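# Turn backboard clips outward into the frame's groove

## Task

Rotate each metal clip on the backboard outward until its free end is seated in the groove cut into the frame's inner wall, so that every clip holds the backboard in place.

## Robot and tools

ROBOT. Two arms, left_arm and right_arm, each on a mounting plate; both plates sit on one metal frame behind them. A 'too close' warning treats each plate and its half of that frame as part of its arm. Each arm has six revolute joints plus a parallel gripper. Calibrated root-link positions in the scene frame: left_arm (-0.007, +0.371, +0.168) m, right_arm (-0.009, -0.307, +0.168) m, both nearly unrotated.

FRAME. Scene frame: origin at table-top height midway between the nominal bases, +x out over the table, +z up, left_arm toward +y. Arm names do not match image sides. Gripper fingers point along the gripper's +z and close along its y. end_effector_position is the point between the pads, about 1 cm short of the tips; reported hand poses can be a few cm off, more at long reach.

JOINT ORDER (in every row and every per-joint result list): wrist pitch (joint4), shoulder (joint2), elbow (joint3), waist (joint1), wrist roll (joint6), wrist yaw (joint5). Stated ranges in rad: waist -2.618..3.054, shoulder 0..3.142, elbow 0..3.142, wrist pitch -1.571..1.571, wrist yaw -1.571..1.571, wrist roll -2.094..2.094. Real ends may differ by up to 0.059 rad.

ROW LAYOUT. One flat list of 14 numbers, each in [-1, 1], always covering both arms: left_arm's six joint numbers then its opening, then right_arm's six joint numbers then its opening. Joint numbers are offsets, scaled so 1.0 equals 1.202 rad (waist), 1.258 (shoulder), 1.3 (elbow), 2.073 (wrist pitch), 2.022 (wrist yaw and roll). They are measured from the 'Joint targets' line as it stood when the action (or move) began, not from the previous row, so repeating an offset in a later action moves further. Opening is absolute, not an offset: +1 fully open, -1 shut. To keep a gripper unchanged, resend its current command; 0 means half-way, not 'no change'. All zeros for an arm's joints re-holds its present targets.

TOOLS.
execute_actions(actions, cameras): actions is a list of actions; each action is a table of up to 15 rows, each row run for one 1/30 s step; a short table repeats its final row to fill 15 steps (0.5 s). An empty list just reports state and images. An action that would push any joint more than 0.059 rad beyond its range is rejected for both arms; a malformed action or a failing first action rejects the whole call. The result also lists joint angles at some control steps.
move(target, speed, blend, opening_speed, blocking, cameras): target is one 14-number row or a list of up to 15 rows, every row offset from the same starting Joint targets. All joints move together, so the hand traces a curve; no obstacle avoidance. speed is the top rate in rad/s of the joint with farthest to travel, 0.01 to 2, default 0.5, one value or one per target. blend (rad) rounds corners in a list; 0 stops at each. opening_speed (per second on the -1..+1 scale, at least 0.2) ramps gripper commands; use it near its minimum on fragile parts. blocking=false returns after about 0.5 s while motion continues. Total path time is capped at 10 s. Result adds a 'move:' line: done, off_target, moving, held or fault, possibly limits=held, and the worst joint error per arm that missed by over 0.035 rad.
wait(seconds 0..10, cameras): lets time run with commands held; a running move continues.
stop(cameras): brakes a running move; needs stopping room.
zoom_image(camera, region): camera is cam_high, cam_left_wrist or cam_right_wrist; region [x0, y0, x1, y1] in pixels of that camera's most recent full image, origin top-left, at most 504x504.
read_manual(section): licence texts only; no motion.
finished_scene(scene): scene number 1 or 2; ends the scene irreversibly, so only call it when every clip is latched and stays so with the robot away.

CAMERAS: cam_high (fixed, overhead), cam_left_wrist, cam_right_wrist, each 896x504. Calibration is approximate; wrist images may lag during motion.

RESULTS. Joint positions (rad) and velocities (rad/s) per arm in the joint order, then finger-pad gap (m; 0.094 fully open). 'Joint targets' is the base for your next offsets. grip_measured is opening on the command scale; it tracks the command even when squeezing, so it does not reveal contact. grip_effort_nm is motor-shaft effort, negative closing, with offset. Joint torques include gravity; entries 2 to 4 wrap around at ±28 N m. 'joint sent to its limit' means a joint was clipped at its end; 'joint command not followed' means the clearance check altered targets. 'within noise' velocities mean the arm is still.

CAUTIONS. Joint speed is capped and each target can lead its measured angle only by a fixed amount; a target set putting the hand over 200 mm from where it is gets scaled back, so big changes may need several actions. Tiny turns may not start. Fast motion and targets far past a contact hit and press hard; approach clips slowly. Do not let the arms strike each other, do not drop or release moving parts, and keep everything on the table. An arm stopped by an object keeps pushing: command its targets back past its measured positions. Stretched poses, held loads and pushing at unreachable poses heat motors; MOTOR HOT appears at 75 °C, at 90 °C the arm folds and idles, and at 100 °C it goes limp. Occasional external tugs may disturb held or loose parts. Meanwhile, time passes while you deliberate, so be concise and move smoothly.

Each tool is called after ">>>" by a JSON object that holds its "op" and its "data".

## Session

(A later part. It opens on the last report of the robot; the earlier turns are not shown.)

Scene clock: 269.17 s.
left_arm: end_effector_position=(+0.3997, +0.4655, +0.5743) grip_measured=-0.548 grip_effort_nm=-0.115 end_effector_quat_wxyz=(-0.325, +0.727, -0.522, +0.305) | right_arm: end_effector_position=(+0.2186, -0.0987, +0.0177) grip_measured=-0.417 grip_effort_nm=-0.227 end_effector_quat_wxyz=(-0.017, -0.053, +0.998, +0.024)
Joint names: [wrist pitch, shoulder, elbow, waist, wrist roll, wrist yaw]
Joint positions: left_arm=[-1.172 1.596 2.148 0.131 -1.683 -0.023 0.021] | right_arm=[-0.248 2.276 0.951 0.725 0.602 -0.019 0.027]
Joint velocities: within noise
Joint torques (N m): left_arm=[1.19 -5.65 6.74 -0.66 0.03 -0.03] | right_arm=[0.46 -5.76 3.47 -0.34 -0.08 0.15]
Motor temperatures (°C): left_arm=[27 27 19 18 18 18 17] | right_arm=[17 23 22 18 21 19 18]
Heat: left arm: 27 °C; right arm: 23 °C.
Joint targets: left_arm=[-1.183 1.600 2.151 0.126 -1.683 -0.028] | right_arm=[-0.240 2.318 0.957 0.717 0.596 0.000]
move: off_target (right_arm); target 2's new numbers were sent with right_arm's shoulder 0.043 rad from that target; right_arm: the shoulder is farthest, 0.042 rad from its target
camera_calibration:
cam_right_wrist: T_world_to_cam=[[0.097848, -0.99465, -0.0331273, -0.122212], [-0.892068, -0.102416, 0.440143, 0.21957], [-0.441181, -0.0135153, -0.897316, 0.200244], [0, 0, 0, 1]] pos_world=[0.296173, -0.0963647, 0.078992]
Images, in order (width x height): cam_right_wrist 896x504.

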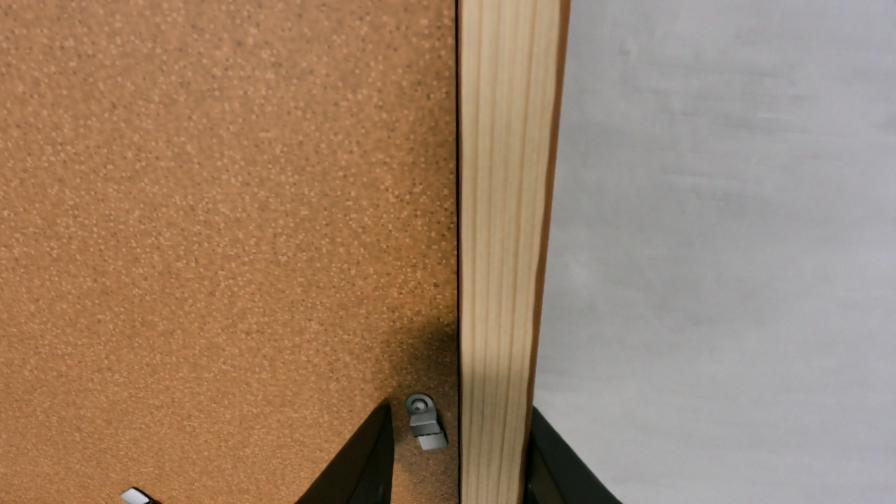

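>>> {"op": "move", "data": {"target": [[0,0,0,0,0,0,-0.55,-0.0012,0,0,-0.004,-0.002,0,-0.48],[0,0,0,0,0,0,-0.55,-0.0024,0,0,-0.008,-0.004,0,-0.54]], "speed": 0.05, "opening_speed": 0.2, "cameras": ["cam_right_wrist"]}}

>>> {"op": "zoom_image", "data": {"camera": "cam_right_wrist", "region": [340, 340, 640, 504]}}

Scene clock: 276.97 s.
left_arm: end_effector_position=(+0.3997, +0.4655, +0.5743) grip_measured=-0.548 grip_effort_nm=-0.115 end_effector_quat_wxyz=(-0.325, +0.727, -0.522, +0.305) | right_arm: end_effector_position=(+0.2188, -0.1012, +0.0176) grip_measured=-0.533 grip_effort_nm=-0.403 end_effector_quat_wxyz=(-0.021, -0.054, +0.998, +0.024)
Joint names: [wrist pitch, shoulder, elbow, waist, wrist roll, wrist yaw]
Joint positions: left_arm=[-1.172 1.596 2.148 0.131 -1.683 -0.023 0.021] | right_arm=[-0.254 2.276 0.951 0.716 0.59 -0.024 0.022]
Joint velocities: within noise
Joint torques (N m): left_arm=[1.16 -5.65 6.82 -0.55 0.05 -0.02] | right_arm=[0.45 -5.72 3.49 -0.34 -0.06 0.2]
Motor temperatures (°C): left_arm=[27 27 19 18 18 18 17] | right_arm=[17 23 22 18 21 19 18]
Heat: left arm: 27 °C; right arm: 23 °C.
Joint targets: left_arm=[-1.183 1.600 2.151 0.126 -1.683 -0.028] | right_arm=[-0.245 2.318 0.957 0.708 0.588 0.000]
move: off_target (right_arm); target 2's new numbers were sent with right_arm's shoulder 0.042 rad from that target; right_arm: the shoulder is farthest, 0.042 rad from its target
camera_calibration:
cam_right_wrist: T_world_to_cam=[[0.100078, -0.994388, -0.0342948, -0.125118], [-0.888313, -0.104822, 0.447115, 0.218296], [-0.448201, -0.0142817, -0.893819, 0.201629], [0, 0, 0, 1]] pos_world=[0.296807, -0.0986536, 0.0783254]
Images, in order (width x height): cam_right_wrist 896x504.

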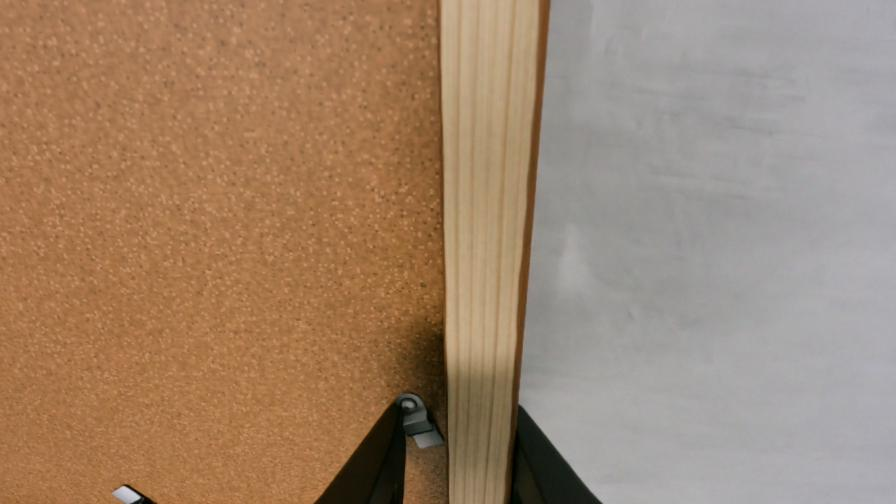

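Scaled by 1.680.

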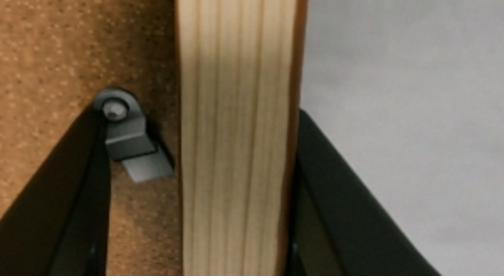

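>>> {"op": "move", "data": {"target": [[0,0,0,0,0,0,-0.55,-0.0012,0,0,-0.003,-0.0015,0,-0.59],[0,0,0,0,0,0,-0.55,-0.0024,0,0,-0.006,-0.003,0,-0.64]], "speed": 0.05, "opening_speed": 0.2, "cameras": ["cam_right_wrist"]}}

>>> {"op": "zoom_image", "data": {"camera": "cam_right_wrist", "region": [340, 340, 640, 504]}}

Scene clock: 283.00 s.
left_arm: end_effector_position=(+0.3997, +0.4655, +0.5743) grip_measured=-0.548 grip_effort_nm=-0.125 end_effector_quat_wxyz=(-0.325, +0.727, -0.522, +0.305) | right_arm: end_effector_position=(+0.2185, -0.1036, +0.0178) grip_measured=-0.633 grip_effort_nm=-0.452 end_effector_quat_wxyz=(-0.026, -0.059, +0.998, +0.024)
Joint names: [wrist pitch, shoulder, elbow, waist, wrist roll, wrist yaw]
Joint positions: left_arm=[-1.172 1.596 2.148 0.131 -1.683 -0.023 0.021] | right_arm=[-0.265 2.276 0.953 0.708 0.573 -0.029 0.017]
Joint velocities: within noise
Joint torques (N m): left_arm=[1.16 -5.68 6.71 -0.72 -0.01 -0.02] | right_arm=[0.51 -5.72 3.25 -0.23 0.06 0.24]
Motor temperatures (°C): left_arm=[27 27 19 18 18 18 17] | right_arm=[17 23 22 18 21 19 18]
Heat: left arm: 27 °C; right arm: 23 °C.
Joint targets: left_arm=[-1.183 1.600 2.151 0.126 -1.683 -0.028] | right_arm=[-0.250 2.318 0.956 0.700 0.582 0.000]
move: off_target (right_arm); target 2's new numbers were sent with right_arm's shoulder 0.042 rad from that target; right_arm: the shoulder is farthest, 0.042 rad from its target
camera_calibration:
cam_right_wrist: T_world_to_cam=[[0.108751, -0.99349, -0.0339316, -0.129281], [-0.882948, -0.11222, 0.455862, 0.215629], [-0.456702, -0.0196157, -0.889403, 0.202941], [0, 0, 0, 1]] pos_world=[0.297132, -0.100261, 0.0778128]
Images, in order (width x height): cam_right_wrist 896x504.

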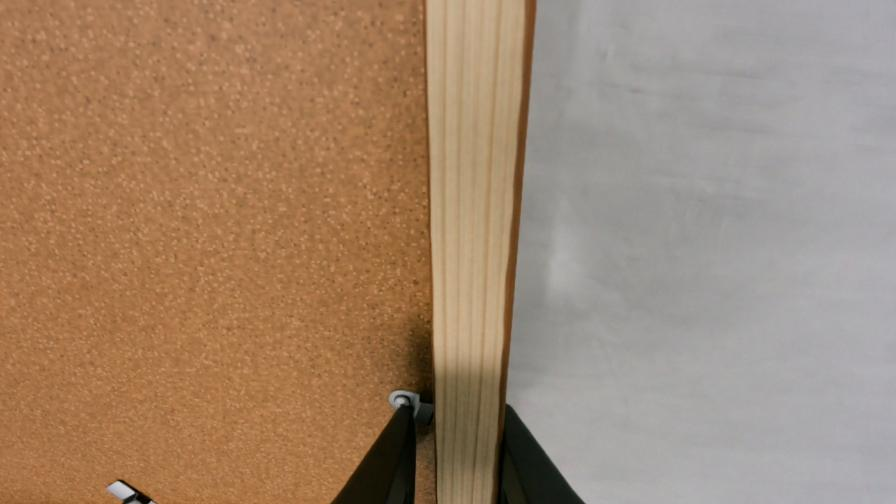

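Scaled by 1.680.

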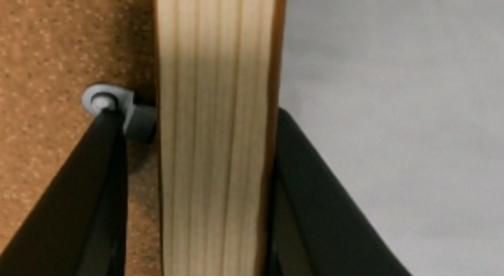

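>>> {"op": "move", "data": {"target": [[0,0,0,0,0,0,-0.55,-0.001,0,0,-0.002,-0.001,0,-0.68],[0,0,0,0,0,0,-0.55,-0.001,0,0,-0.002,-0.001,0,-0.70]], "speed": 0.05, "opening_speed": 0.2, "cameras": ["cam_right_wrist"]}}

>>> {"op": "zoom_image", "data": {"camera": "cam_right_wrist", "region": [340, 340, 640, 504]}}

Scene clock: 288.73 s.
left_arm: end_effector_position=(+0.3997, +0.4655, +0.5743) grip_measured=-0.548 grip_effort_nm=-0.115 end_effector_quat_wxyz=(-0.325, +0.727, -0.522, +0.305) | right_arm: end_effector_position=(+0.2190, -0.1044, +0.0179) grip_measured=-0.697 grip_effort_nm=-0.847 end_effector_quat_wxyz=(-0.026, -0.058, +0.998, +0.023)
Joint names: [wrist pitch, shoulder, elbow, waist, wrist roll, wrist yaw]
Joint positions: left_arm=[-1.172 1.596 2.148 0.131 -1.683 -0.023 0.021] | right_arm=[-0.267 2.276 0.954 0.705 0.573 -0.028 0.014]
Joint velocities: within noise
Joint torques (N m): left_arm=[1.18 -5.79 6.83 -0.57 0.03 -0.01] | right_arm=[0.5 -5.76 3.29 -0.18 0.03 0.23]
Motor temperatures (°C): left_arm=[27 27 19 18 18 18 17] | right_arm=[17 23 22 18 21 19 18]
Heat: left arm: 27 °C; right arm: 23 °C.
Joint targets: left_arm=[-1.183 1.600 2.151 0.126 -1.683 -0.028] | right_arm=[-0.252 2.318 0.957 0.698 0.580 0.000]
move: off_target (right_arm); target 2's new numbers were sent with right_arm's shoulder 0.042 rad from that target; right_arm: the shoulder is farthest, 0.042 rad from its target
camera_calibration:
cam_right_wrist: T_world_to_cam=[[0.106519, -0.993775, -0.0326353, -0.12974], [-0.882982, -0.109632, 0.456426, 0.216206], [-0.457162, -0.0198016, -0.889163, 0.20322], [0, 0, 0, 1]] pos_world=[0.29763, -0.101205, 0.0777797]
Images, in order (width x height): cam_right_wrist 896x504.

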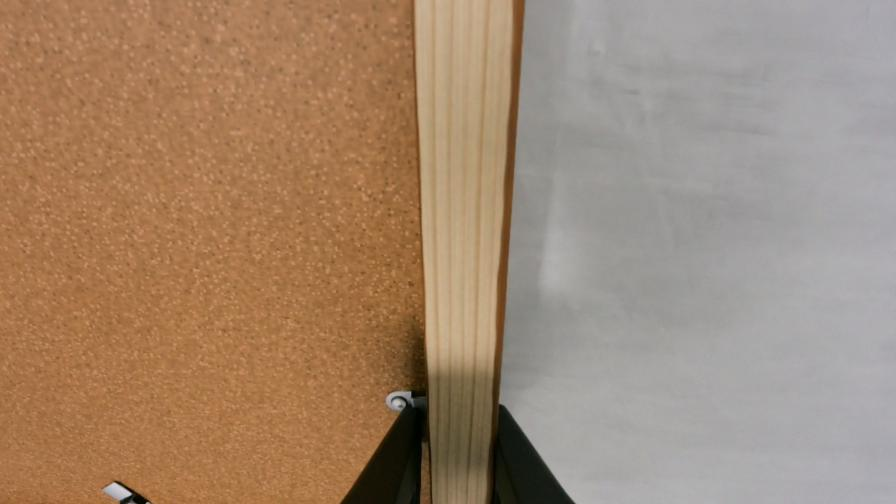

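Scaled by 1.680.

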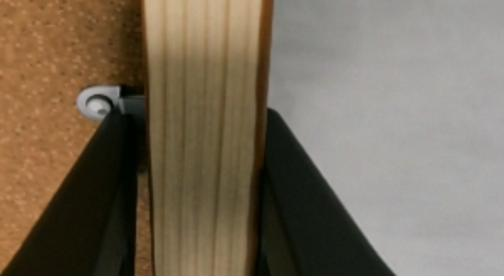

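>>> {"op": "move", "data": {"target": [[0,0,0,0,0,0,-0.55,0,0,0,0,0,0,-0.58],[0,0,0,0,0,0,-0.55,0,-0.12,0,0,0,0,-0.58],[0,0,0,0,0,0,-0.55,-0.1399,0.0652,0.4077,-0.1065,-0.0692,0,-0.10]], "speed": 0.3, "cameras": ["cam_right_wrist"]}}

Scene clock: 311.30 s.
left_arm: end_effector_position=(+0.3997, +0.4655, +0.5743) grip_measured=-0.548 grip_effort_nm=-0.129 end_effector_quat_wxyz=(-0.325, +0.727, -0.522, +0.305) | right_arm: end_effector_position=(+0.3552, -0.0713, +0.0600) grip_measured=-0.102 grip_effort_nm=0.061 end_effector_quat_wxyz=(+0.035, -0.054, +0.997, +0.048)
Joint names: [wrist pitch, shoulder, elbow, waist, wrist roll, wrist yaw]
Joint positions: left_arm=[-1.172 1.596 2.148 0.131 -1.683 -0.023 0.021] | right_arm=[-0.534 2.387 1.46 0.575 0.448 -0.012 0.042]
Joint velocities: within noise
Joint torques (N m): left_arm=[1.14 -5.79 6.82 -0.66 0.05 -0.01] | right_arm=[0.48 -11.06 6.6 0.1 -0.12 0.08]
Motor temperatures (°C): left_arm=[27 27 19 18 18 18 17] | right_arm=[17 23 22 18 21 19 18]
Heat: left arm: 27 °C; right arm: 23 °C.
Joint targets: left_arm=[-1.183 1.600 2.151 0.126 -1.683 -0.028] | right_arm=[-0.542 2.401 1.486 0.570 0.440 0.000]
move: done
camera_calibration:
cam_right_wrist: T_world_to_cam=[[0.102322, -0.991717, -0.0776347, -0.105608], [-0.931691, -0.122889, 0.341835, 0.344098], [-0.348544, 0.0373542, -0.936548, 0.271999], [0, 0, 0, 1]] pos_world=[0.426203, -0.0726073, 0.128917]
Images, in order (width x height): cam_right_wrist 896x504.

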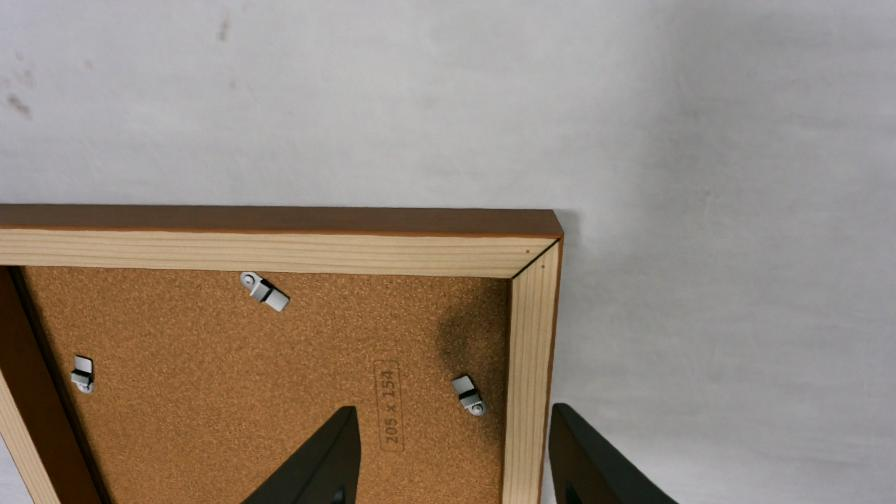

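>>> {"op": "move", "data": {"target": [[0,0,0,0,0,0,-0.55,0,0.06,0,-0.003,0,0,-0.06],[0,0,0,0,0,0,-0.55,0,0.0787,0,-0.003,0,0,-0.06]], "speed": 0.2, "cameras": ["cam_right_wrist"]}}

Scene clock: 318.13 s.
left_arm: end_effector_position=(+0.3997, +0.4655, +0.5743) grip_measured=-0.548 grip_effort_nm=-0.125 end_effector_quat_wxyz=(-0.325, +0.727, -0.522, +0.305) | right_arm: end_effector_position=(+0.3347, -0.0832, +0.0209) grip_measured=-0.062 grip_effort_nm=0.061 end_effector_quat_wxyz=(-0.008, -0.055, +0.998, +0.025)
Joint names: [wrist pitch, shoulder, elbow, waist, wrist roll, wrist yaw]
Joint positions: left_arm=[-1.172 1.596 2.148 0.131 -1.683 -0.023 0.021] | right_arm=[-0.538 2.486 1.463 0.573 0.447 -0.012 0.044]
Joint velocities: within noise
Joint torques (N m): left_arm=[1.19 -5.67 6.86 -0.58 0 -0.06] | right_arm=[0.33 -11.15 5.9 -0.09 -0.1 0.07]
Motor temperatures (°C): left_arm=[27 27 20 18 18 18 17] | right_arm=[17 24 23 18 21 19 18]
Heat: left arm: 27 °C; right arm: 24 °C.
Joint targets: left_arm=[-1.183 1.600 2.151 0.126 -1.683 -0.028] | right_arm=[-0.542 2.499 1.486 0.566 0.440 0.000]
move: done
camera_calibration:
cam_right_wrist: T_world_to_cam=[[0.100792, -0.994314, -0.0343538, -0.118947], [-0.899342, -0.105822, 0.424246, 0.325765], [-0.425469, -0.0118646, -0.904895, 0.249663], [0, 0, 0, 1]] pos_world=[0.411187, -0.0808354, 0.0836282]
Images, in order (width x height): cam_right_wrist 896x504.

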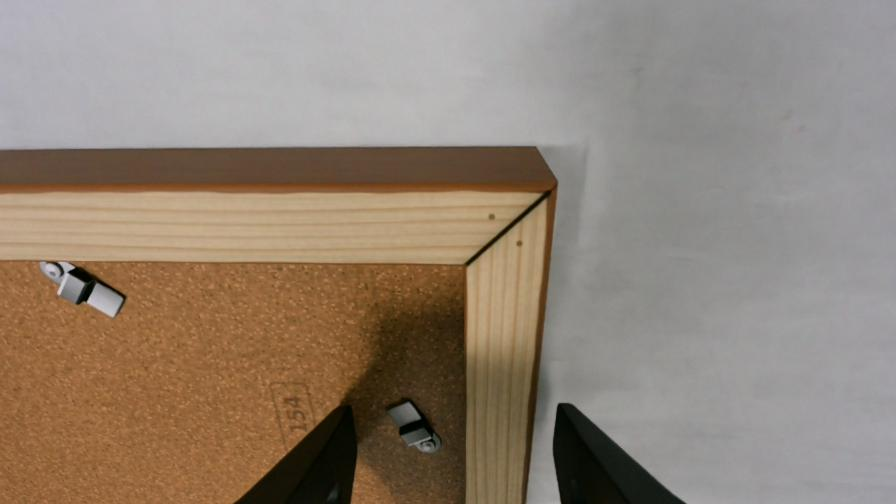

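>>> {"op": "move", "data": {"target": [[0,0,0,0,0,0,-0.55,0.003,0,0,-0.0065,-0.003,0,-0.06],[0,0,0,0,0,0,-0.55,0.003,0.037,0,-0.0065,-0.003,0,-0.24]], "speed": 0.15, "cameras": ["cam_right_wrist"]}}

>>> {"op": "zoom_image", "data": {"camera": "cam_right_wrist", "region": [340, 340, 640, 504]}}

Scene clock: 330.07 s.
left_arm: end_effector_position=(+0.3997, +0.4655, +0.5743) grip_measured=-0.548 grip_effort_nm=-0.120 end_effector_quat_wxyz=(-0.325, +0.727, -0.522, +0.305) | right_arm: end_effector_position=(+0.3356, -0.0832, +0.0190) grip_measured=-0.238 grip_effort_nm=-0.159 end_effector_quat_wxyz=(-0.016, -0.055, +0.998, +0.029)
Joint names: [wrist pitch, shoulder, elbow, waist, wrist roll, wrist yaw]
Joint positions: left_arm=[-1.172 1.596 2.148 0.131 -1.683 -0.023 0.021] | right_arm=[-0.551 2.498 1.481 0.566 0.439 -0.026 0.036]
Joint velocities: within noise
Joint torques (N m): left_arm=[1.17 -5.83 6.83 -0.62 0.03 -0.02] | right_arm=[0.53 -8.16 4.63 -0.12 -0.09 0.21]
Motor temperatures (°C): left_arm=[27 27 20 18 18 18 17] | right_arm=[17 24 22 18 21 19 18]
Heat: left arm: 27 °C; right arm: 24 °C.
Joint targets: left_arm=[-1.183 1.600 2.151 0.126 -1.683 -0.028] | right_arm=[-0.536 2.546 1.486 0.559 0.434 0.000]
move: off_target (right_arm); target 2's new numbers were sent with right_arm's shoulder 0.049 rad from that target; right_arm: the shoulder is farthest, 0.047 rad from its target
camera_calibration:
cam_right_wrist: T_world_to_cam=[[0.100995, -0.993931, -0.0435938, -0.118983], [-0.892843, -0.10988, 0.436758, 0.324593], [-0.438898, -0.00518818, -0.898522, 0.253263], [0, 0, 0, 1]] pos_world=[0.412984, -0.0812806, 0.0806066]
Images, in order (width x height): cam_right_wrist 896x504.

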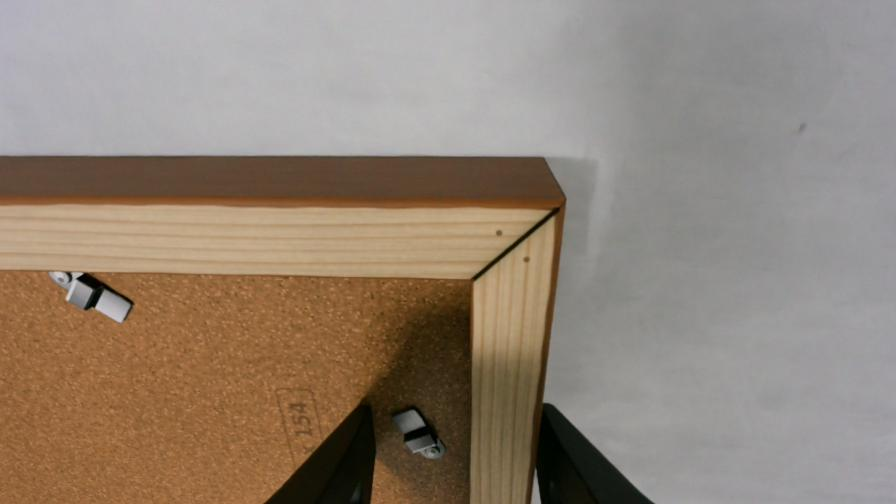

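Scaled by 1.680.

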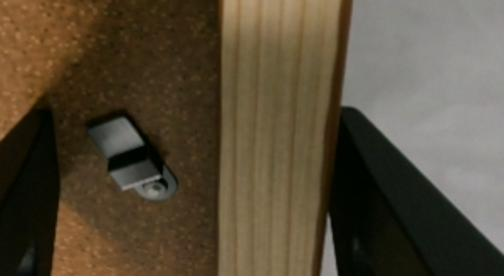

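>>> {"op": "execute_actions", "data": {"actions": [], "cameras": ["cam_right_wrist"]}}

Scene clock: 354.53 s.
left_arm: end_effector_position=(+0.3997, +0.4655, +0.5743) grip_measured=-0.548 grip_effort_nm=-0.125 end_effector_quat_wxyz=(-0.325, +0.727, -0.522, +0.305) | right_arm: end_effector_position=(+0.3356, -0.0832, +0.0190) grip_measured=-0.238 grip_effort_nm=-0.154 end_effector_quat_wxyz=(-0.016, -0.055, +0.998, +0.029)
Joint names: [wrist pitch, shoulder, elbow, waist, wrist roll, wrist yaw]
Joint positions: left_arm=[-1.172 1.596 2.148 0.131 -1.683 -0.023 0.021] | right_arm=[-0.551 2.498 1.481 0.566 0.439 -0.026 0.036]
Joint velocities: within noise
Joint torques (N m): left_arm=[1.16 -5.75 6.91 -0.46 0.03 -0.02] | right_arm=[0.53 -8.17 4.59 -0.05 -0.08 0.21]
Motor temperatures (°C): left_arm=[28 27 20 18 18 18 17] | right_arm=[17 23 22 18 21 19 18]
Heat: left arm: 28 °C; right arm: 23 °C.
Joint targets: left_arm=[-1.183 1.600 2.151 0.126 -1.683 -0.028] | right_arm=[-0.536 2.546 1.486 0.559 0.434 0.000]
Tool commands: left_gripper/opening=-0.55 right_gripper/opening=-0.24
camera_calibration:
cam_right_wrist: T_world_to_cam=[[0.100995, -0.993931, -0.0435938, -0.118983], [-0.892843, -0.10988, 0.436758, 0.324593], [-0.438898, -0.00518818, -0.898522, 0.253263], [0, 0, 0, 1]] pos_world=[0.412984, -0.0812806, 0.0806066]
Images, in order (width x height): cam_right_wrist 896x504.

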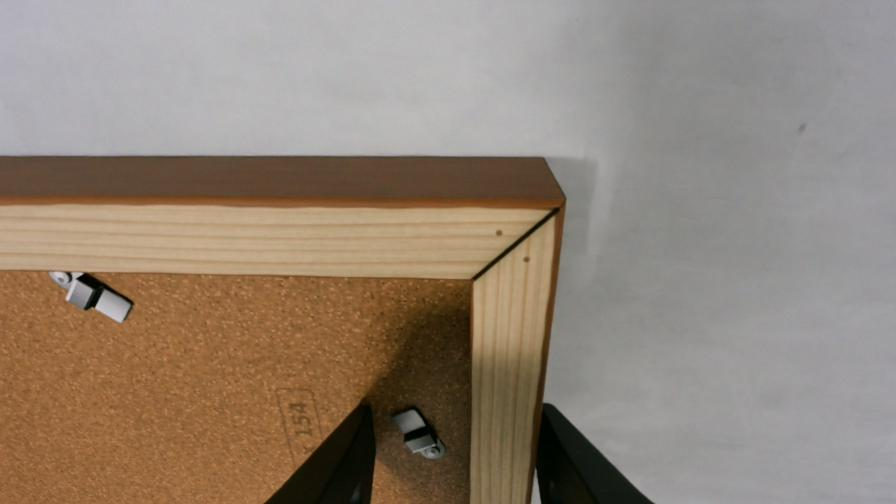

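>>> {"op": "move", "data": {"target": [[0,0,0,0,0,0,-0.55,0.003,-0.08,0,-0.005,-0.003,0,-0.24],[0,0,0,0,0,0,-0.55,0.004,0,0,-0.005,-0.003,0,-0.24]], "speed": 0.15, "cameras": ["cam_right_wrist"]}}

Scene clock: 361.33 s.
left_arm: end_effector_position=(+0.3997, +0.4655, +0.5743) grip_measured=-0.548 grip_effort_nm=-0.120 end_effector_quat_wxyz=(-0.325, +0.727, -0.522, +0.305) | right_arm: end_effector_position=(+0.3423, -0.0860, +0.0190) grip_measured=-0.238 grip_effort_nm=-0.144 end_effector_quat_wxyz=(-0.005, -0.053, +0.998, +0.027)
Joint names: [wrist pitch, shoulder, elbow, waist, wrist roll, wrist yaw]
Joint positions: left_arm=[-1.172 1.596 2.148 0.131 -1.683 -0.023 0.021] | right_arm=[-0.534 2.498 1.481 0.557 0.434 -0.013 0.036]
Joint velocities: within noise
Joint torques (N m): left_arm=[1.19 -5.6 6.82 -0.47 0.04 -0.02] | right_arm=[0.46 -8.14 4.64 0.13 -0.09 0.09]
Motor temperatures (°C): left_arm=[28 27 20 18 18 18 17] | right_arm=[17 23 22 18 21 19 18]
Heat: left arm: 28 °C; right arm: 23 °C.
Joint targets: left_arm=[-1.183 1.600 2.151 0.126 -1.683 -0.028] | right_arm=[-0.528 2.546 1.486 0.552 0.428 0.000]
move: off_target (right_arm); right_arm: the shoulder is farthest, 0.048 rad from its target
camera_calibration:
cam_right_wrist: T_world_to_cam=[[0.0976781, -0.994459, -0.0388541, -0.121419], [-0.902518, -0.104966, 0.417665, 0.334427], [-0.419429, -0.00573018, -0.90777, 0.249574], [0, 0, 0, 1]] pos_world=[0.418365, -0.0842126, 0.0821599]
Images, in order (width x height): cam_right_wrist 896x504.

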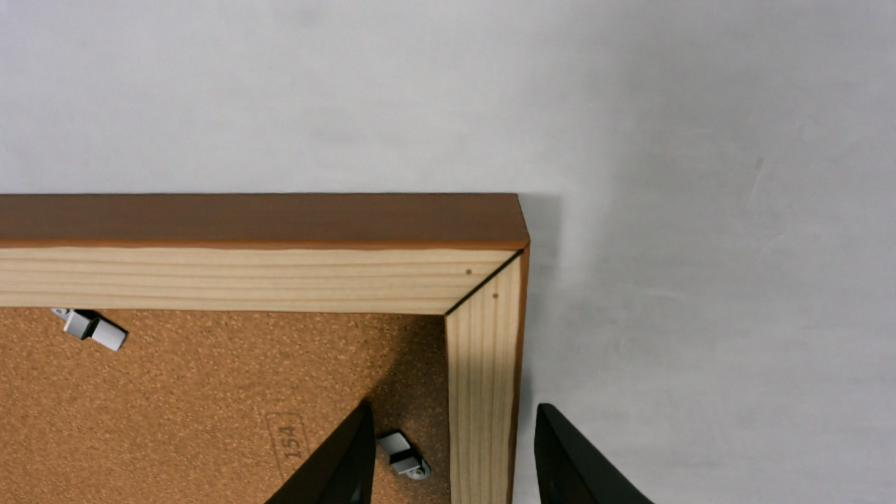

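>>> {"op": "move", "data": {"target": [[0,0,0,0,0,0,-0.55,-0.008,-0.07,0,0,0,0,-0.22],[0,0,0,0,0,0,-0.55,-0.004,0,0,0,0,0,-0.22]], "speed": 0.15, "cameras": ["cam_right_wrist"]}}

Scene clock: 371.43 s.
left_arm: end_effector_position=(+0.3997, +0.4655, +0.5743) grip_measured=-0.548 grip_effort_nm=-0.120 end_effector_quat_wxyz=(-0.325, +0.727, -0.522, +0.305) | right_arm: end_effector_position=(+0.3422, -0.0864, +0.0189) grip_measured=-0.222 grip_effort_nm=0.061 end_effector_quat_wxyz=(-0.005, -0.053, +0.998, +0.027)
Joint names: [wrist pitch, shoulder, elbow, waist, wrist roll, wrist yaw]
Joint positions: left_arm=[-1.172 1.596 2.148 0.131 -1.683 -0.023 0.021] | right_arm=[-0.535 2.498 1.481 0.556 0.434 -0.013 0.037]
Joint velocities: within noise
Joint torques (N m): left_arm=[1.16 -5.74 6.84 -0.59 0.05 -0.04] | right_arm=[0.4 -8.14 4.62 0.18 -0.09 0.09]
Motor temperatures (°C): left_arm=[28 27 20 18 18 18 17] | right_arm=[17 23 22 18 21 19 18]
Heat: left arm: 28 °C; right arm: 23 °C.
Joint targets: left_arm=[-1.183 1.600 2.151 0.126 -1.683 -0.028] | right_arm=[-0.536 2.546 1.486 0.552 0.428 0.000]
move: off_target (right_arm); right_arm: the shoulder is farthest, 0.048 rad from its target
camera_calibration:
cam_right_wrist: T_world_to_cam=[[0.0969265, -0.994552, -0.0383501, -0.121586], [-0.902172, -0.104066, 0.418636, 0.33426], [-0.420346, -0.00597848, -0.907344, 0.249807], [0, 0, 0, 1]] pos_world=[0.418351, -0.0846454, 0.0820652]
Images, in order (width x height): cam_right_wrist 896x504.

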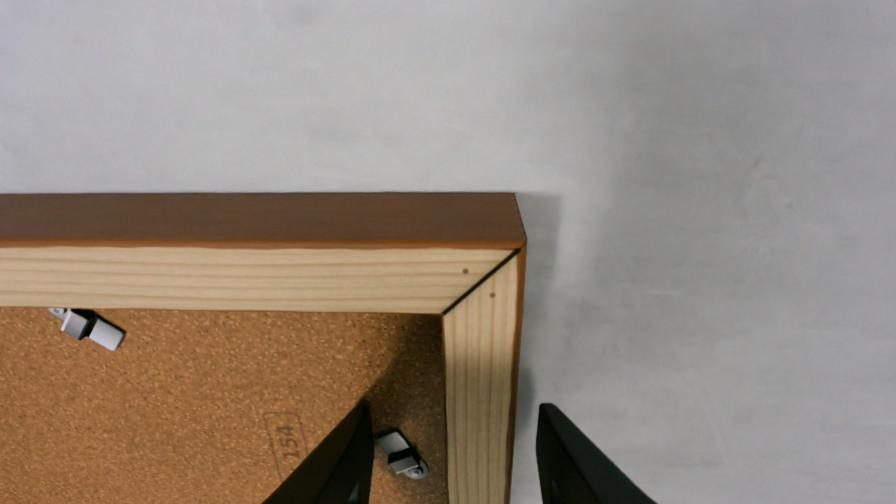

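>>> {"op": "move", "data": {"target": [[0,0,0,0,0,0,-0.55,-0.018,-0.08,0,0,0,0,-0.22],[0,0,0,0,0,0,-0.55,-0.005,-0.04,0,0,0,0,-0.22],[0,0,0,0,0,0,-0.55,-0.005,0,0,0,0,0,-0.22]], "speed": 0.15, "cameras": ["cam_right_wrist"]}}

Scene clock: 376.07 s.
left_arm: end_effector_position=(+0.3997, +0.4655, +0.5743) grip_measured=-0.548 grip_effort_nm=-0.125 end_effector_quat_wxyz=(-0.325, +0.727, -0.522, +0.305) | right_arm: end_effector_position=(+0.3387, -0.0886, +0.0195) grip_measured=-0.222 grip_effort_nm=0.056 end_effector_quat_wxyz=(-0.013, -0.053, +0.998, +0.023)
Joint names: [wrist pitch, shoulder, elbow, waist, wrist roll, wrist yaw]
Joint positions: left_arm=[-1.172 1.596 2.148 0.131 -1.683 -0.023 0.021] | right_arm=[-0.554 2.497 1.481 0.556 0.434 -0.012 0.037]
Joint velocities: within noise
Joint torques (N m): left_arm=[1.18 -5.63 6.91 -0.5 0.04 -0.03] | right_arm=[0.44 -7.98 4.57 0.18 -0.09 0.07]
Motor temperatures (°C): left_arm=[28 27 20 18 18 18 17] | right_arm=[17 23 22 18 21 19 18]
Heat: left arm: 28 °C; right arm: 23 °C.
Joint targets: left_arm=[-1.183 1.600 2.151 0.126 -1.683 -0.028] | right_arm=[-0.546 2.546 1.486 0.552 0.428 0.000]
move: off_target (right_arm); right_arm: the shoulder is farthest, 0.049 rad from its target
camera_calibration:
cam_right_wrist: T_world_to_cam=[[0.0970984, -0.994797, -0.0308305, -0.123646], [-0.896065, -0.10086, 0.432314, 0.328577], [-0.433174, -0.0143509, -0.901196, 0.252316], [0, 0, 0, 1]] pos_world=[0.415729, -0.0862411, 0.0815257]
Images, in order (width x height): cam_right_wrist 896x504.

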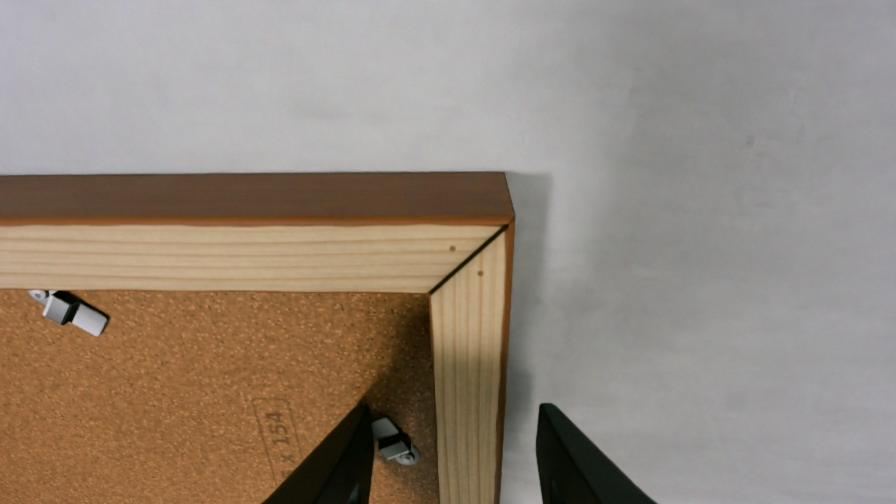

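>>> {"op": "move", "data": {"target": [[0,0,0,0,0,0,-0.55,-0.006,-0.08,0,0.006,0.003,0,-0.22],[0,0,0,0,0,0,-0.55,0.001,-0.04,0,0.006,0.003,0,-0.22],[0,0,0,0,0,0,-0.55,0.002,0,0,0.006,0.003,0,-0.22]], "speed": 0.15, "cameras": ["cam_right_wrist"]}}

>>> {"op": "zoom_image", "data": {"camera": "cam_right_wrist", "region": [340, 360, 580, 504]}}

Scene clock: 383.33 s.
left_arm: end_effector_position=(+0.3997, +0.4655, +0.5743) grip_measured=-0.548 grip_effort_nm=-0.125 end_effector_quat_wxyz=(-0.325, +0.727, -0.522, +0.305) | right_arm: end_effector_position=(+0.3392, -0.0883, +0.0195) grip_measured=-0.222 grip_effort_nm=0.056 end_effector_quat_wxyz=(-0.012, -0.053, +0.998, +0.023)
Joint names: [wrist pitch, shoulder, elbow, waist, wrist roll, wrist yaw]
Joint positions: left_arm=[-1.172 1.596 2.148 0.131 -1.683 -0.023 0.021] | right_arm=[-0.551 2.497 1.481 0.556 0.434 -0.012 0.037]
Joint velocities: within noise
Joint torques (N m): left_arm=[1.2 -5.75 6.8 -0.61 0.02 -0.02] | right_arm=[0.47 -7.98 4.62 0.85 -0.02 0.09]
Motor temperatures (°C): left_arm=[28 27 20 18 18 18 17] | right_arm=[17 24 22 18 21 19 18]
Heat: left arm: 28 °C; right arm: 24 °C.
Joint targets: left_arm=[-1.183 1.600 2.151 0.126 -1.683 -0.028] | right_arm=[-0.542 2.546 1.486 0.560 0.434 0.000]
move: off_target (right_arm); right_arm: the shoulder is farthest, 0.049 rad from its target
camera_calibration:
cam_right_wrist: T_world_to_cam=[[0.0970691, -0.994769, -0.0318088, -0.123371], [-0.896921, -0.101285, 0.430436, 0.329334], [-0.431406, -0.013252, -0.902061, 0.252046], [0, 0, 0, 1]] pos_world=[0.416096, -0.0860288, 0.081679]
Images, in order (width x height): cam_right_wrist 896x504.

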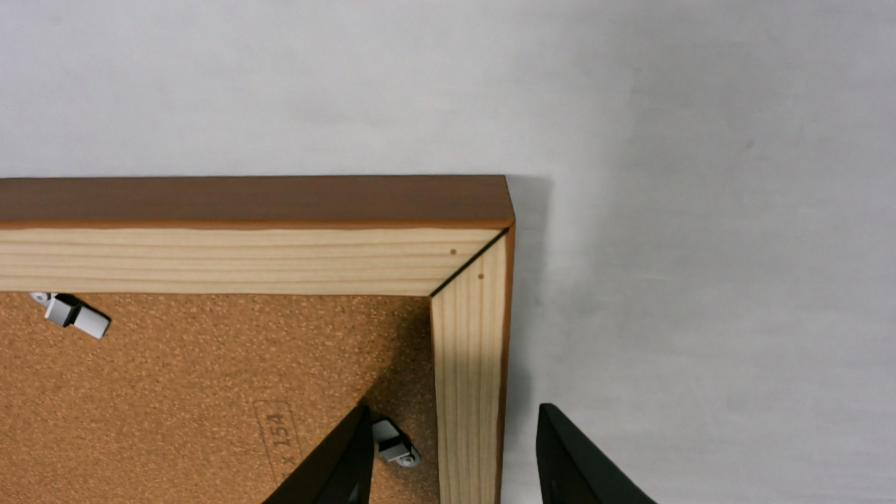

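Scaled by 2.100.

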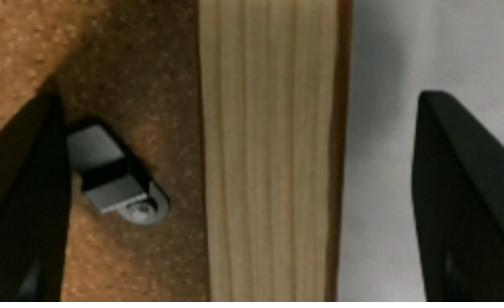

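>>> {"op": "move", "data": {"target": [[0,0,0,0,0,0,-0.55,-0.004,-0.08,0,0.016,0.003,0,-0.20],[0,0,0,0,0,0,-0.55,0.001,-0.04,0,0.006,0.003,0,-0.22],[0,0,0,0,0,0,-0.55,0.001,0,0,0.003,0.003,0,-0.22]], "speed": 0.15, "cameras": ["cam_right_wrist"]}}

>>> {"op": "zoom_image", "data": {"camera": "cam_right_wrist", "region": [340, 360, 580, 504]}}

Scene clock: 391.50 s.
left_arm: end_effector_position=(+0.3997, +0.4655, +0.5743) grip_measured=-0.548 grip_effort_nm=-0.115 end_effector_quat_wxyz=(-0.325, +0.727, -0.522, +0.305) | right_arm: end_effector_position=(+0.3376, -0.0842, +0.0192) grip_measured=-0.218 grip_effort_nm=-0.149 end_effector_quat_wxyz=(-0.009, -0.058, +0.998, +0.022)
Joint names: [wrist pitch, shoulder, elbow, waist, wrist roll, wrist yaw]
Joint positions: left_arm=[-1.172 1.596 2.148 0.131 -1.683 -0.023 0.021] | right_arm=[-0.547 2.498 1.481 0.569 0.435 -0.008 0.037]
Joint velocities: within noise
Joint torques (N m): left_arm=[1.17 -5.68 6.78 -0.68 0.03 -0.02] | right_arm=[0.45 -8.09 4.62 0.05 0.02 0.05]
Motor temperatures (°C): left_arm=[28 27 20 18 18 18 17] | right_arm=[17 24 22 18 21 19 18]
Heat: left arm: 28 °C; right arm: 24 °C.
Joint targets: left_arm=[-1.183 1.600 2.151 0.126 -1.683 -0.028] | right_arm=[-0.540 2.546 1.486 0.563 0.440 0.000]
move: off_target (right_arm); right_arm: the shoulder is farthest, 0.048 rad from its target
camera_calibration:
cam_right_wrist: T_world_to_cam=[[0.108079, -0.993699, -0.0297012, -0.122831], [-0.898104, -0.110406, 0.4257, 0.328202], [-0.426297, -0.0193344, -0.904377, 0.248984], [0, 0, 0, 1]] pos_world=[0.414176, -0.0810072, 0.0818117]
Images, in order (width x height): cam_right_wrist 896x504.

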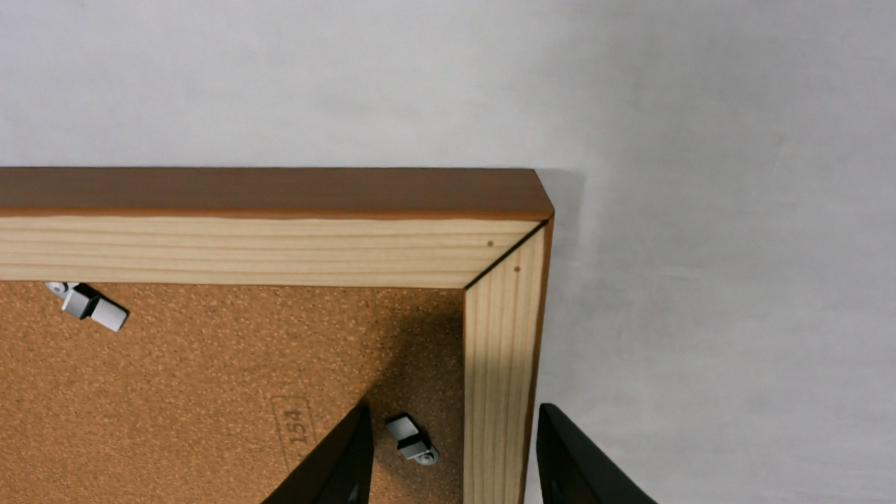

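Scaled by 2.100.

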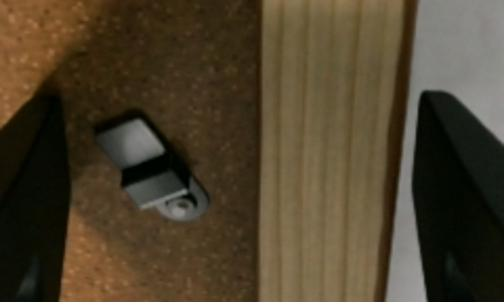

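>>> {"op": "move", "data": {"target": [[0,0,0,0,0,0,-0.55,-0.001,0,0,-0.006,-0.002,0,-0.26],[0,0,0,0,0,0,-0.55,-0.002,0,0,-0.010,-0.004,0,-0.32],[0,0,0,0,0,0,-0.55,-0.003,0,0,-0.014,-0.006,0,-0.38]], "speed": 0.05, "opening_speed": 0.2, "cameras": ["cam_right_wrist"]}}

>>> {"op": "zoom_image", "data": {"camera": "cam_right_wrist", "region": [340, 360, 580, 504]}}

Scene clock: 400.17 s.
left_arm: end_effector_position=(+0.3997, +0.4655, +0.5743) grip_measured=-0.548 grip_effort_nm=-0.115 end_effector_quat_wxyz=(-0.325, +0.727, -0.522, +0.305) | right_arm: end_effector_position=(+0.3378, -0.0840, +0.0189) grip_measured=-0.377 grip_effort_nm=-0.208 end_effector_quat_wxyz=(-0.015, -0.054, +0.998, +0.033)
Joint names: [wrist pitch, shoulder, elbow, waist, wrist roll, wrist yaw]
Joint positions: left_arm=[-1.172 1.596 2.148 0.131 -1.683 -0.023 0.021] | right_arm=[-0.545 2.499 1.481 0.558 0.434 -0.033 0.029]
Joint velocities: within noise
Joint torques (N m): left_arm=[1.17 -5.65 6.82 -0.57 0 -0.02] | right_arm=[0.36 -8.23 4.59 -0.58 -0.1 0.29]
Motor temperatures (°C): left_arm=[28 27 20 18 18 18 17] | right_arm=[17 23 22 18 21 19 18]
Heat: left arm: 28 °C; right arm: 23 °C.
Joint targets: left_arm=[-1.183 1.600 2.151 0.126 -1.683 -0.028] | right_arm=[-0.546 2.546 1.486 0.546 0.428 0.000]
move: off_target (right_arm); target 2's new numbers were sent with right_arm's shoulder 0.048 rad from that target; target 3's new numbers were sent with right_arm's shoulder 0.047 rad from that target; right_arm: the shoulder is farthest, 0.047 rad from its target
camera_calibration:
cam_right_wrist: T_world_to_cam=[[0.0982015, -0.993813, -0.0518854, -0.118902], [-0.893844, -0.111004, 0.434421, 0.326833], [-0.437492, 0.00371667, -0.899214, 0.254342], [0, 0, 0, 1]] pos_world=[0.415087, -0.0828315, 0.0805554]
Images, in order (width x height): cam_right_wrist 896x504.

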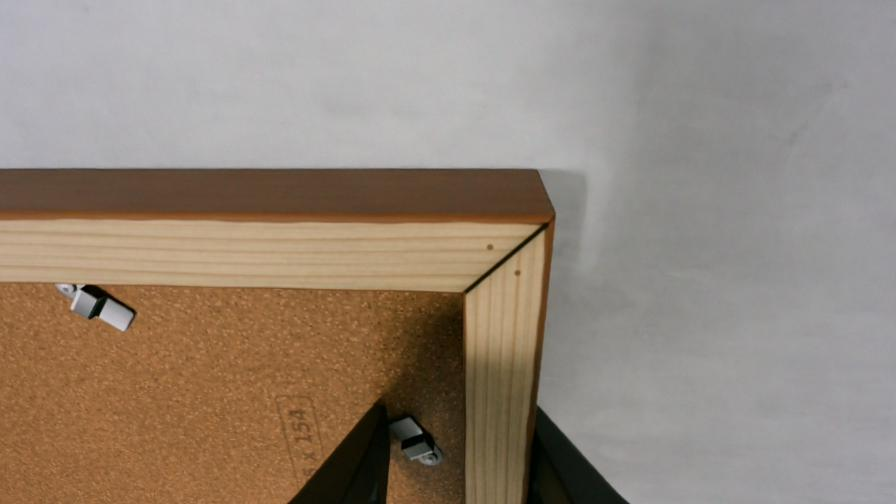

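Scaled by 2.100.

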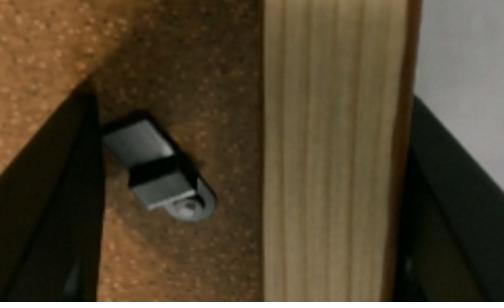

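>>> {"op": "move", "data": {"target": [[0,0,0,0,0,0,-0.55,-0.001,0,0,-0.005,-0.002,0,-0.44],[0,0,0,0,0,0,-0.55,-0.002,0,0,-0.009,-0.004,0,-0.50],[0,0,0,0,0,0,-0.55,-0.003,0,0,-0.013,-0.006,0,-0.55]], "speed": 0.05, "opening_speed": 0.2, "cameras": ["cam_right_wrist"]}}

>>> {"op": "zoom_image", "data": {"camera": "cam_right_wrist", "region": [340, 360, 580, 504]}}

Scene clock: 407.87 s.
left_arm: end_effector_position=(+0.3997, +0.4655, +0.5743) grip_measured=-0.548 grip_effort_nm=-0.120 end_effector_quat_wxyz=(-0.325, +0.727, -0.522, +0.305) | right_arm: end_effector_position=(+0.3384, -0.0880, +0.0188) grip_measured=-0.545 grip_effort_nm=-0.305 end_effector_quat_wxyz=(-0.020, -0.051, +0.998, +0.037)
Joint names: [wrist pitch, shoulder, elbow, waist, wrist roll, wrist yaw]
Joint positions: left_arm=[-1.172 1.596 2.148 0.131 -1.683 -0.023 0.021] | right_arm=[-0.551 2.499 1.481 0.544 0.426 -0.044 0.021]
Joint velocities: within noise
Joint torques (N m): left_arm=[1.16 -5.71 6.95 -0.57 0.06 -0.02] | right_arm=[0.35 -8.21 4.56 -0.73 -0.14 0.4]
Motor temperatures (°C): left_arm=[28 27 20 18 18 18 17] | right_arm=[17 23 22 18 21 19 18]
Heat: left arm: 28 °C; right arm: 23 °C.
Joint targets: left_arm=[-1.183 1.600 2.151 0.126 -1.683 -0.028] | right_arm=[-0.553 2.546 1.486 0.531 0.416 0.000]
move: off_target (right_arm); target 2's new numbers were sent with right_arm's shoulder 0.047 rad from that target; target 3's new numbers were sent with right_arm's shoulder 0.047 rad from that target; right_arm: the shoulder is farthest, 0.047 rad from its target
camera_calibration:
cam_right_wrist: T_world_to_cam=[[0.0921372, -0.993948, -0.0598148, -0.120706], [-0.889399, -0.10916, 0.443907, 0.325438], [-0.44775, 0.0122988, -0.894074, 0.258685], [0, 0, 0, 1]] pos_world=[0.416392, -0.0876323, 0.0795994]
Images, in order (width x height): cam_right_wrist 896x504.

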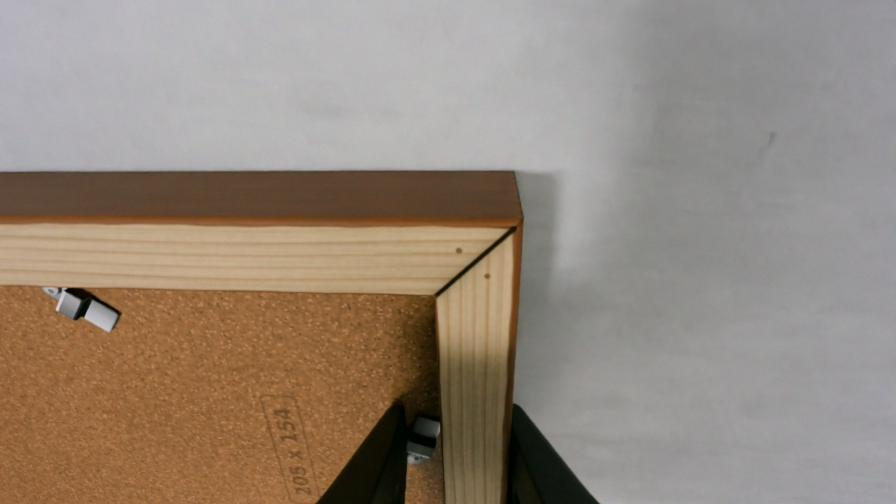

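Scaled by 2.100.

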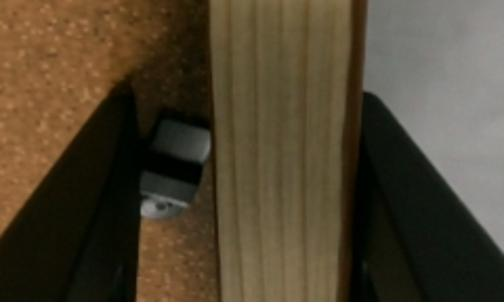

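>>> {"op": "move", "data": {"target": [[0,0,0,0,0,0,-0.55,-0.001,0,0,-0.004,-0.002,0,-0.60],[0,0,0,0,0,0,-0.55,-0.002,0,0,-0.008,-0.004,0,-0.65]], "speed": 0.05, "opening_speed": 0.2, "cameras": ["cam_right_wrist"]}}

>>> {"op": "zoom_image", "data": {"camera": "cam_right_wrist", "region": [340, 360, 580, 504]}}

Scene clock: 414.37 s.
left_arm: end_effector_position=(+0.3997, +0.4655, +0.5743) grip_measured=-0.548 grip_effort_nm=-0.120 end_effector_quat_wxyz=(-0.325, +0.727, -0.522, +0.305) | right_arm: end_effector_position=(+0.3389, -0.0906, +0.0190) grip_measured=-0.644 grip_effort_nm=-0.383 end_effector_quat_wxyz=(-0.022, -0.053, +0.998, +0.036)
Joint names: [wrist pitch, shoulder, elbow, waist, wrist roll, wrist yaw]
Joint positions: left_arm=[-1.172 1.596 2.148 0.131 -1.683 -0.023 0.021] | right_arm=[-0.558 2.499 1.483 0.538 0.415 -0.045 0.017]
Joint velocities: within noise
Joint torques (N m): left_arm=[1.18 -5.79 6.8 -0.47 0 -0.04] | right_arm=[0.37 -8.2 4.41 -1.05 -0.1 0.4]
Motor temperatures (°C): left_arm=[28 27 20 18 18 18 17] | right_arm=[17 23 22 18 21 19 18]
Heat: left arm: 28 °C; right arm: 23 °C.
Joint targets: left_arm=[-1.183 1.600 2.151 0.126 -1.683 -0.028] | right_arm=[-0.557 2.546 1.486 0.521 0.408 0.000]
move: off_target (right_arm); target 2's new numbers were sent with right_arm's shoulder 0.047 rad from that target; right_arm: the shoulder is farthest, 0.047 rad from its target
camera_calibration:
cam_right_wrist: T_world_to_cam=[[0.0962366, -0.993644, -0.0583906, -0.124793], [-0.887162, -0.112227, 0.447604, 0.324447], [-0.451312, 0.00872604, -0.892323, 0.26005], [0, 0, 0, 1]] pos_world=[0.41721, -0.0898576, 0.0795381]
Images, in order (width x height): cam_right_wrist 896x504.

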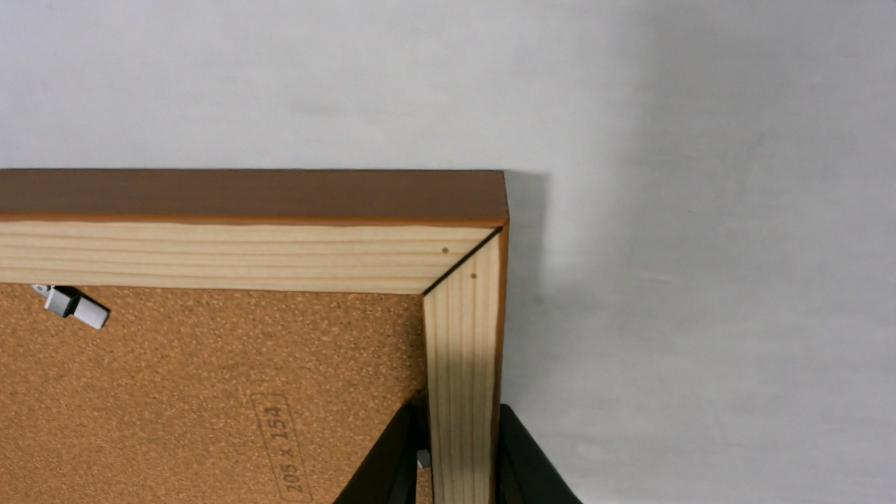

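Scaled by 2.100.

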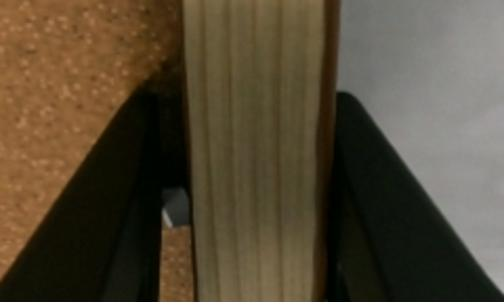

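>>> {"op": "move", "data": {"target": [[0,0,0,0,0,0,-0.55,0,0,0,0.004,0.002,0,-0.52],[0,0,0,0,0,0,-0.55,-0.004,-0.12,0,0.008,0.004,0,-0.50]], "speed": 0.2, "opening_speed": 0.4, "cameras": ["cam_right_wrist"]}}

>>> {"op": "zoom_image", "data": {"camera": "cam_right_wrist", "region": [340, 360, 580, 504]}}

Scene clock: 420.50 s.
left_arm: end_effector_position=(+0.3997, +0.4655, +0.5743) grip_measured=-0.548 grip_effort_nm=-0.115 end_effector_quat_wxyz=(-0.325, +0.727, -0.522, +0.305) | right_arm: end_effector_position=(+0.3585, -0.0879, +0.0490) grip_measured=-0.502 grip_effort_nm=0.071 end_effector_quat_wxyz=(+0.017, -0.052, +0.998, +0.038)
Joint names: [wrist pitch, shoulder, elbow, waist, wrist roll, wrist yaw]
Joint positions: left_arm=[-1.172 1.596 2.148 0.131 -1.683 -0.023 0.021] | right_arm=[-0.562 2.423 1.483 0.537 0.415 -0.013 0.023]
Joint velocities: within noise
Joint torques (N m): left_arm=[1.19 -5.74 6.84 -0.58 0.01 -0.03] | right_arm=[0.44 -15.08 4.77 0.02 -0.03 0.08]
Motor temperatures (°C): left_arm=[28 27 20 18 18 18 17] | right_arm=[17 24 22 18 21 19 18]
Heat: left arm: 28 °C; right arm: 24 °C.
Joint targets: left_arm=[-1.183 1.600 2.151 0.126 -1.683 -0.028] | right_arm=[-0.565 2.395 1.486 0.531 0.416 0.000]
move: done
camera_calibration:
cam_right_wrist: T_world_to_cam=[[0.0962916, -0.993617, -0.0587661, -0.122259], [-0.919964, -0.111383, 0.375846, 0.344024], [-0.379993, 0.0178719, -0.924817, 0.272403], [0, 0, 0, 1]] pos_world=[0.431773, -0.0880287, 0.115438]
Images, in order (width x height): cam_right_wrist 896x504.

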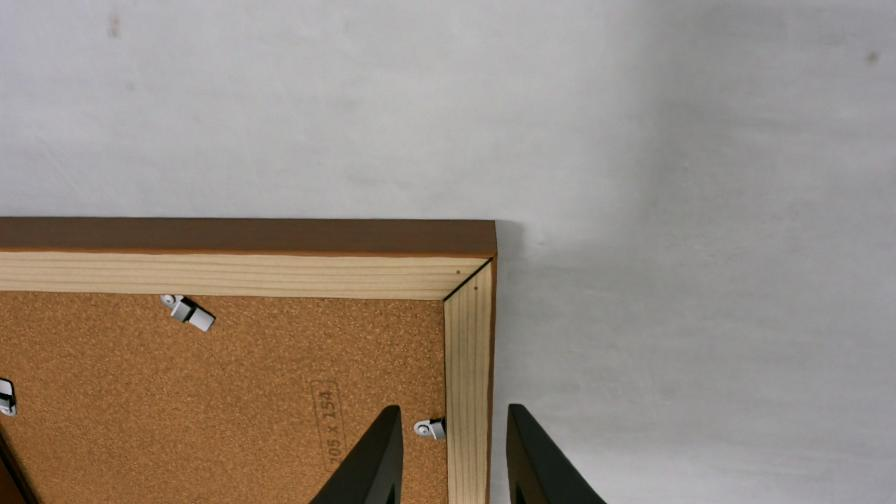

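Scaled by 2.100.

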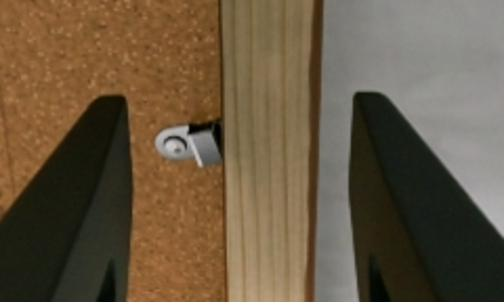

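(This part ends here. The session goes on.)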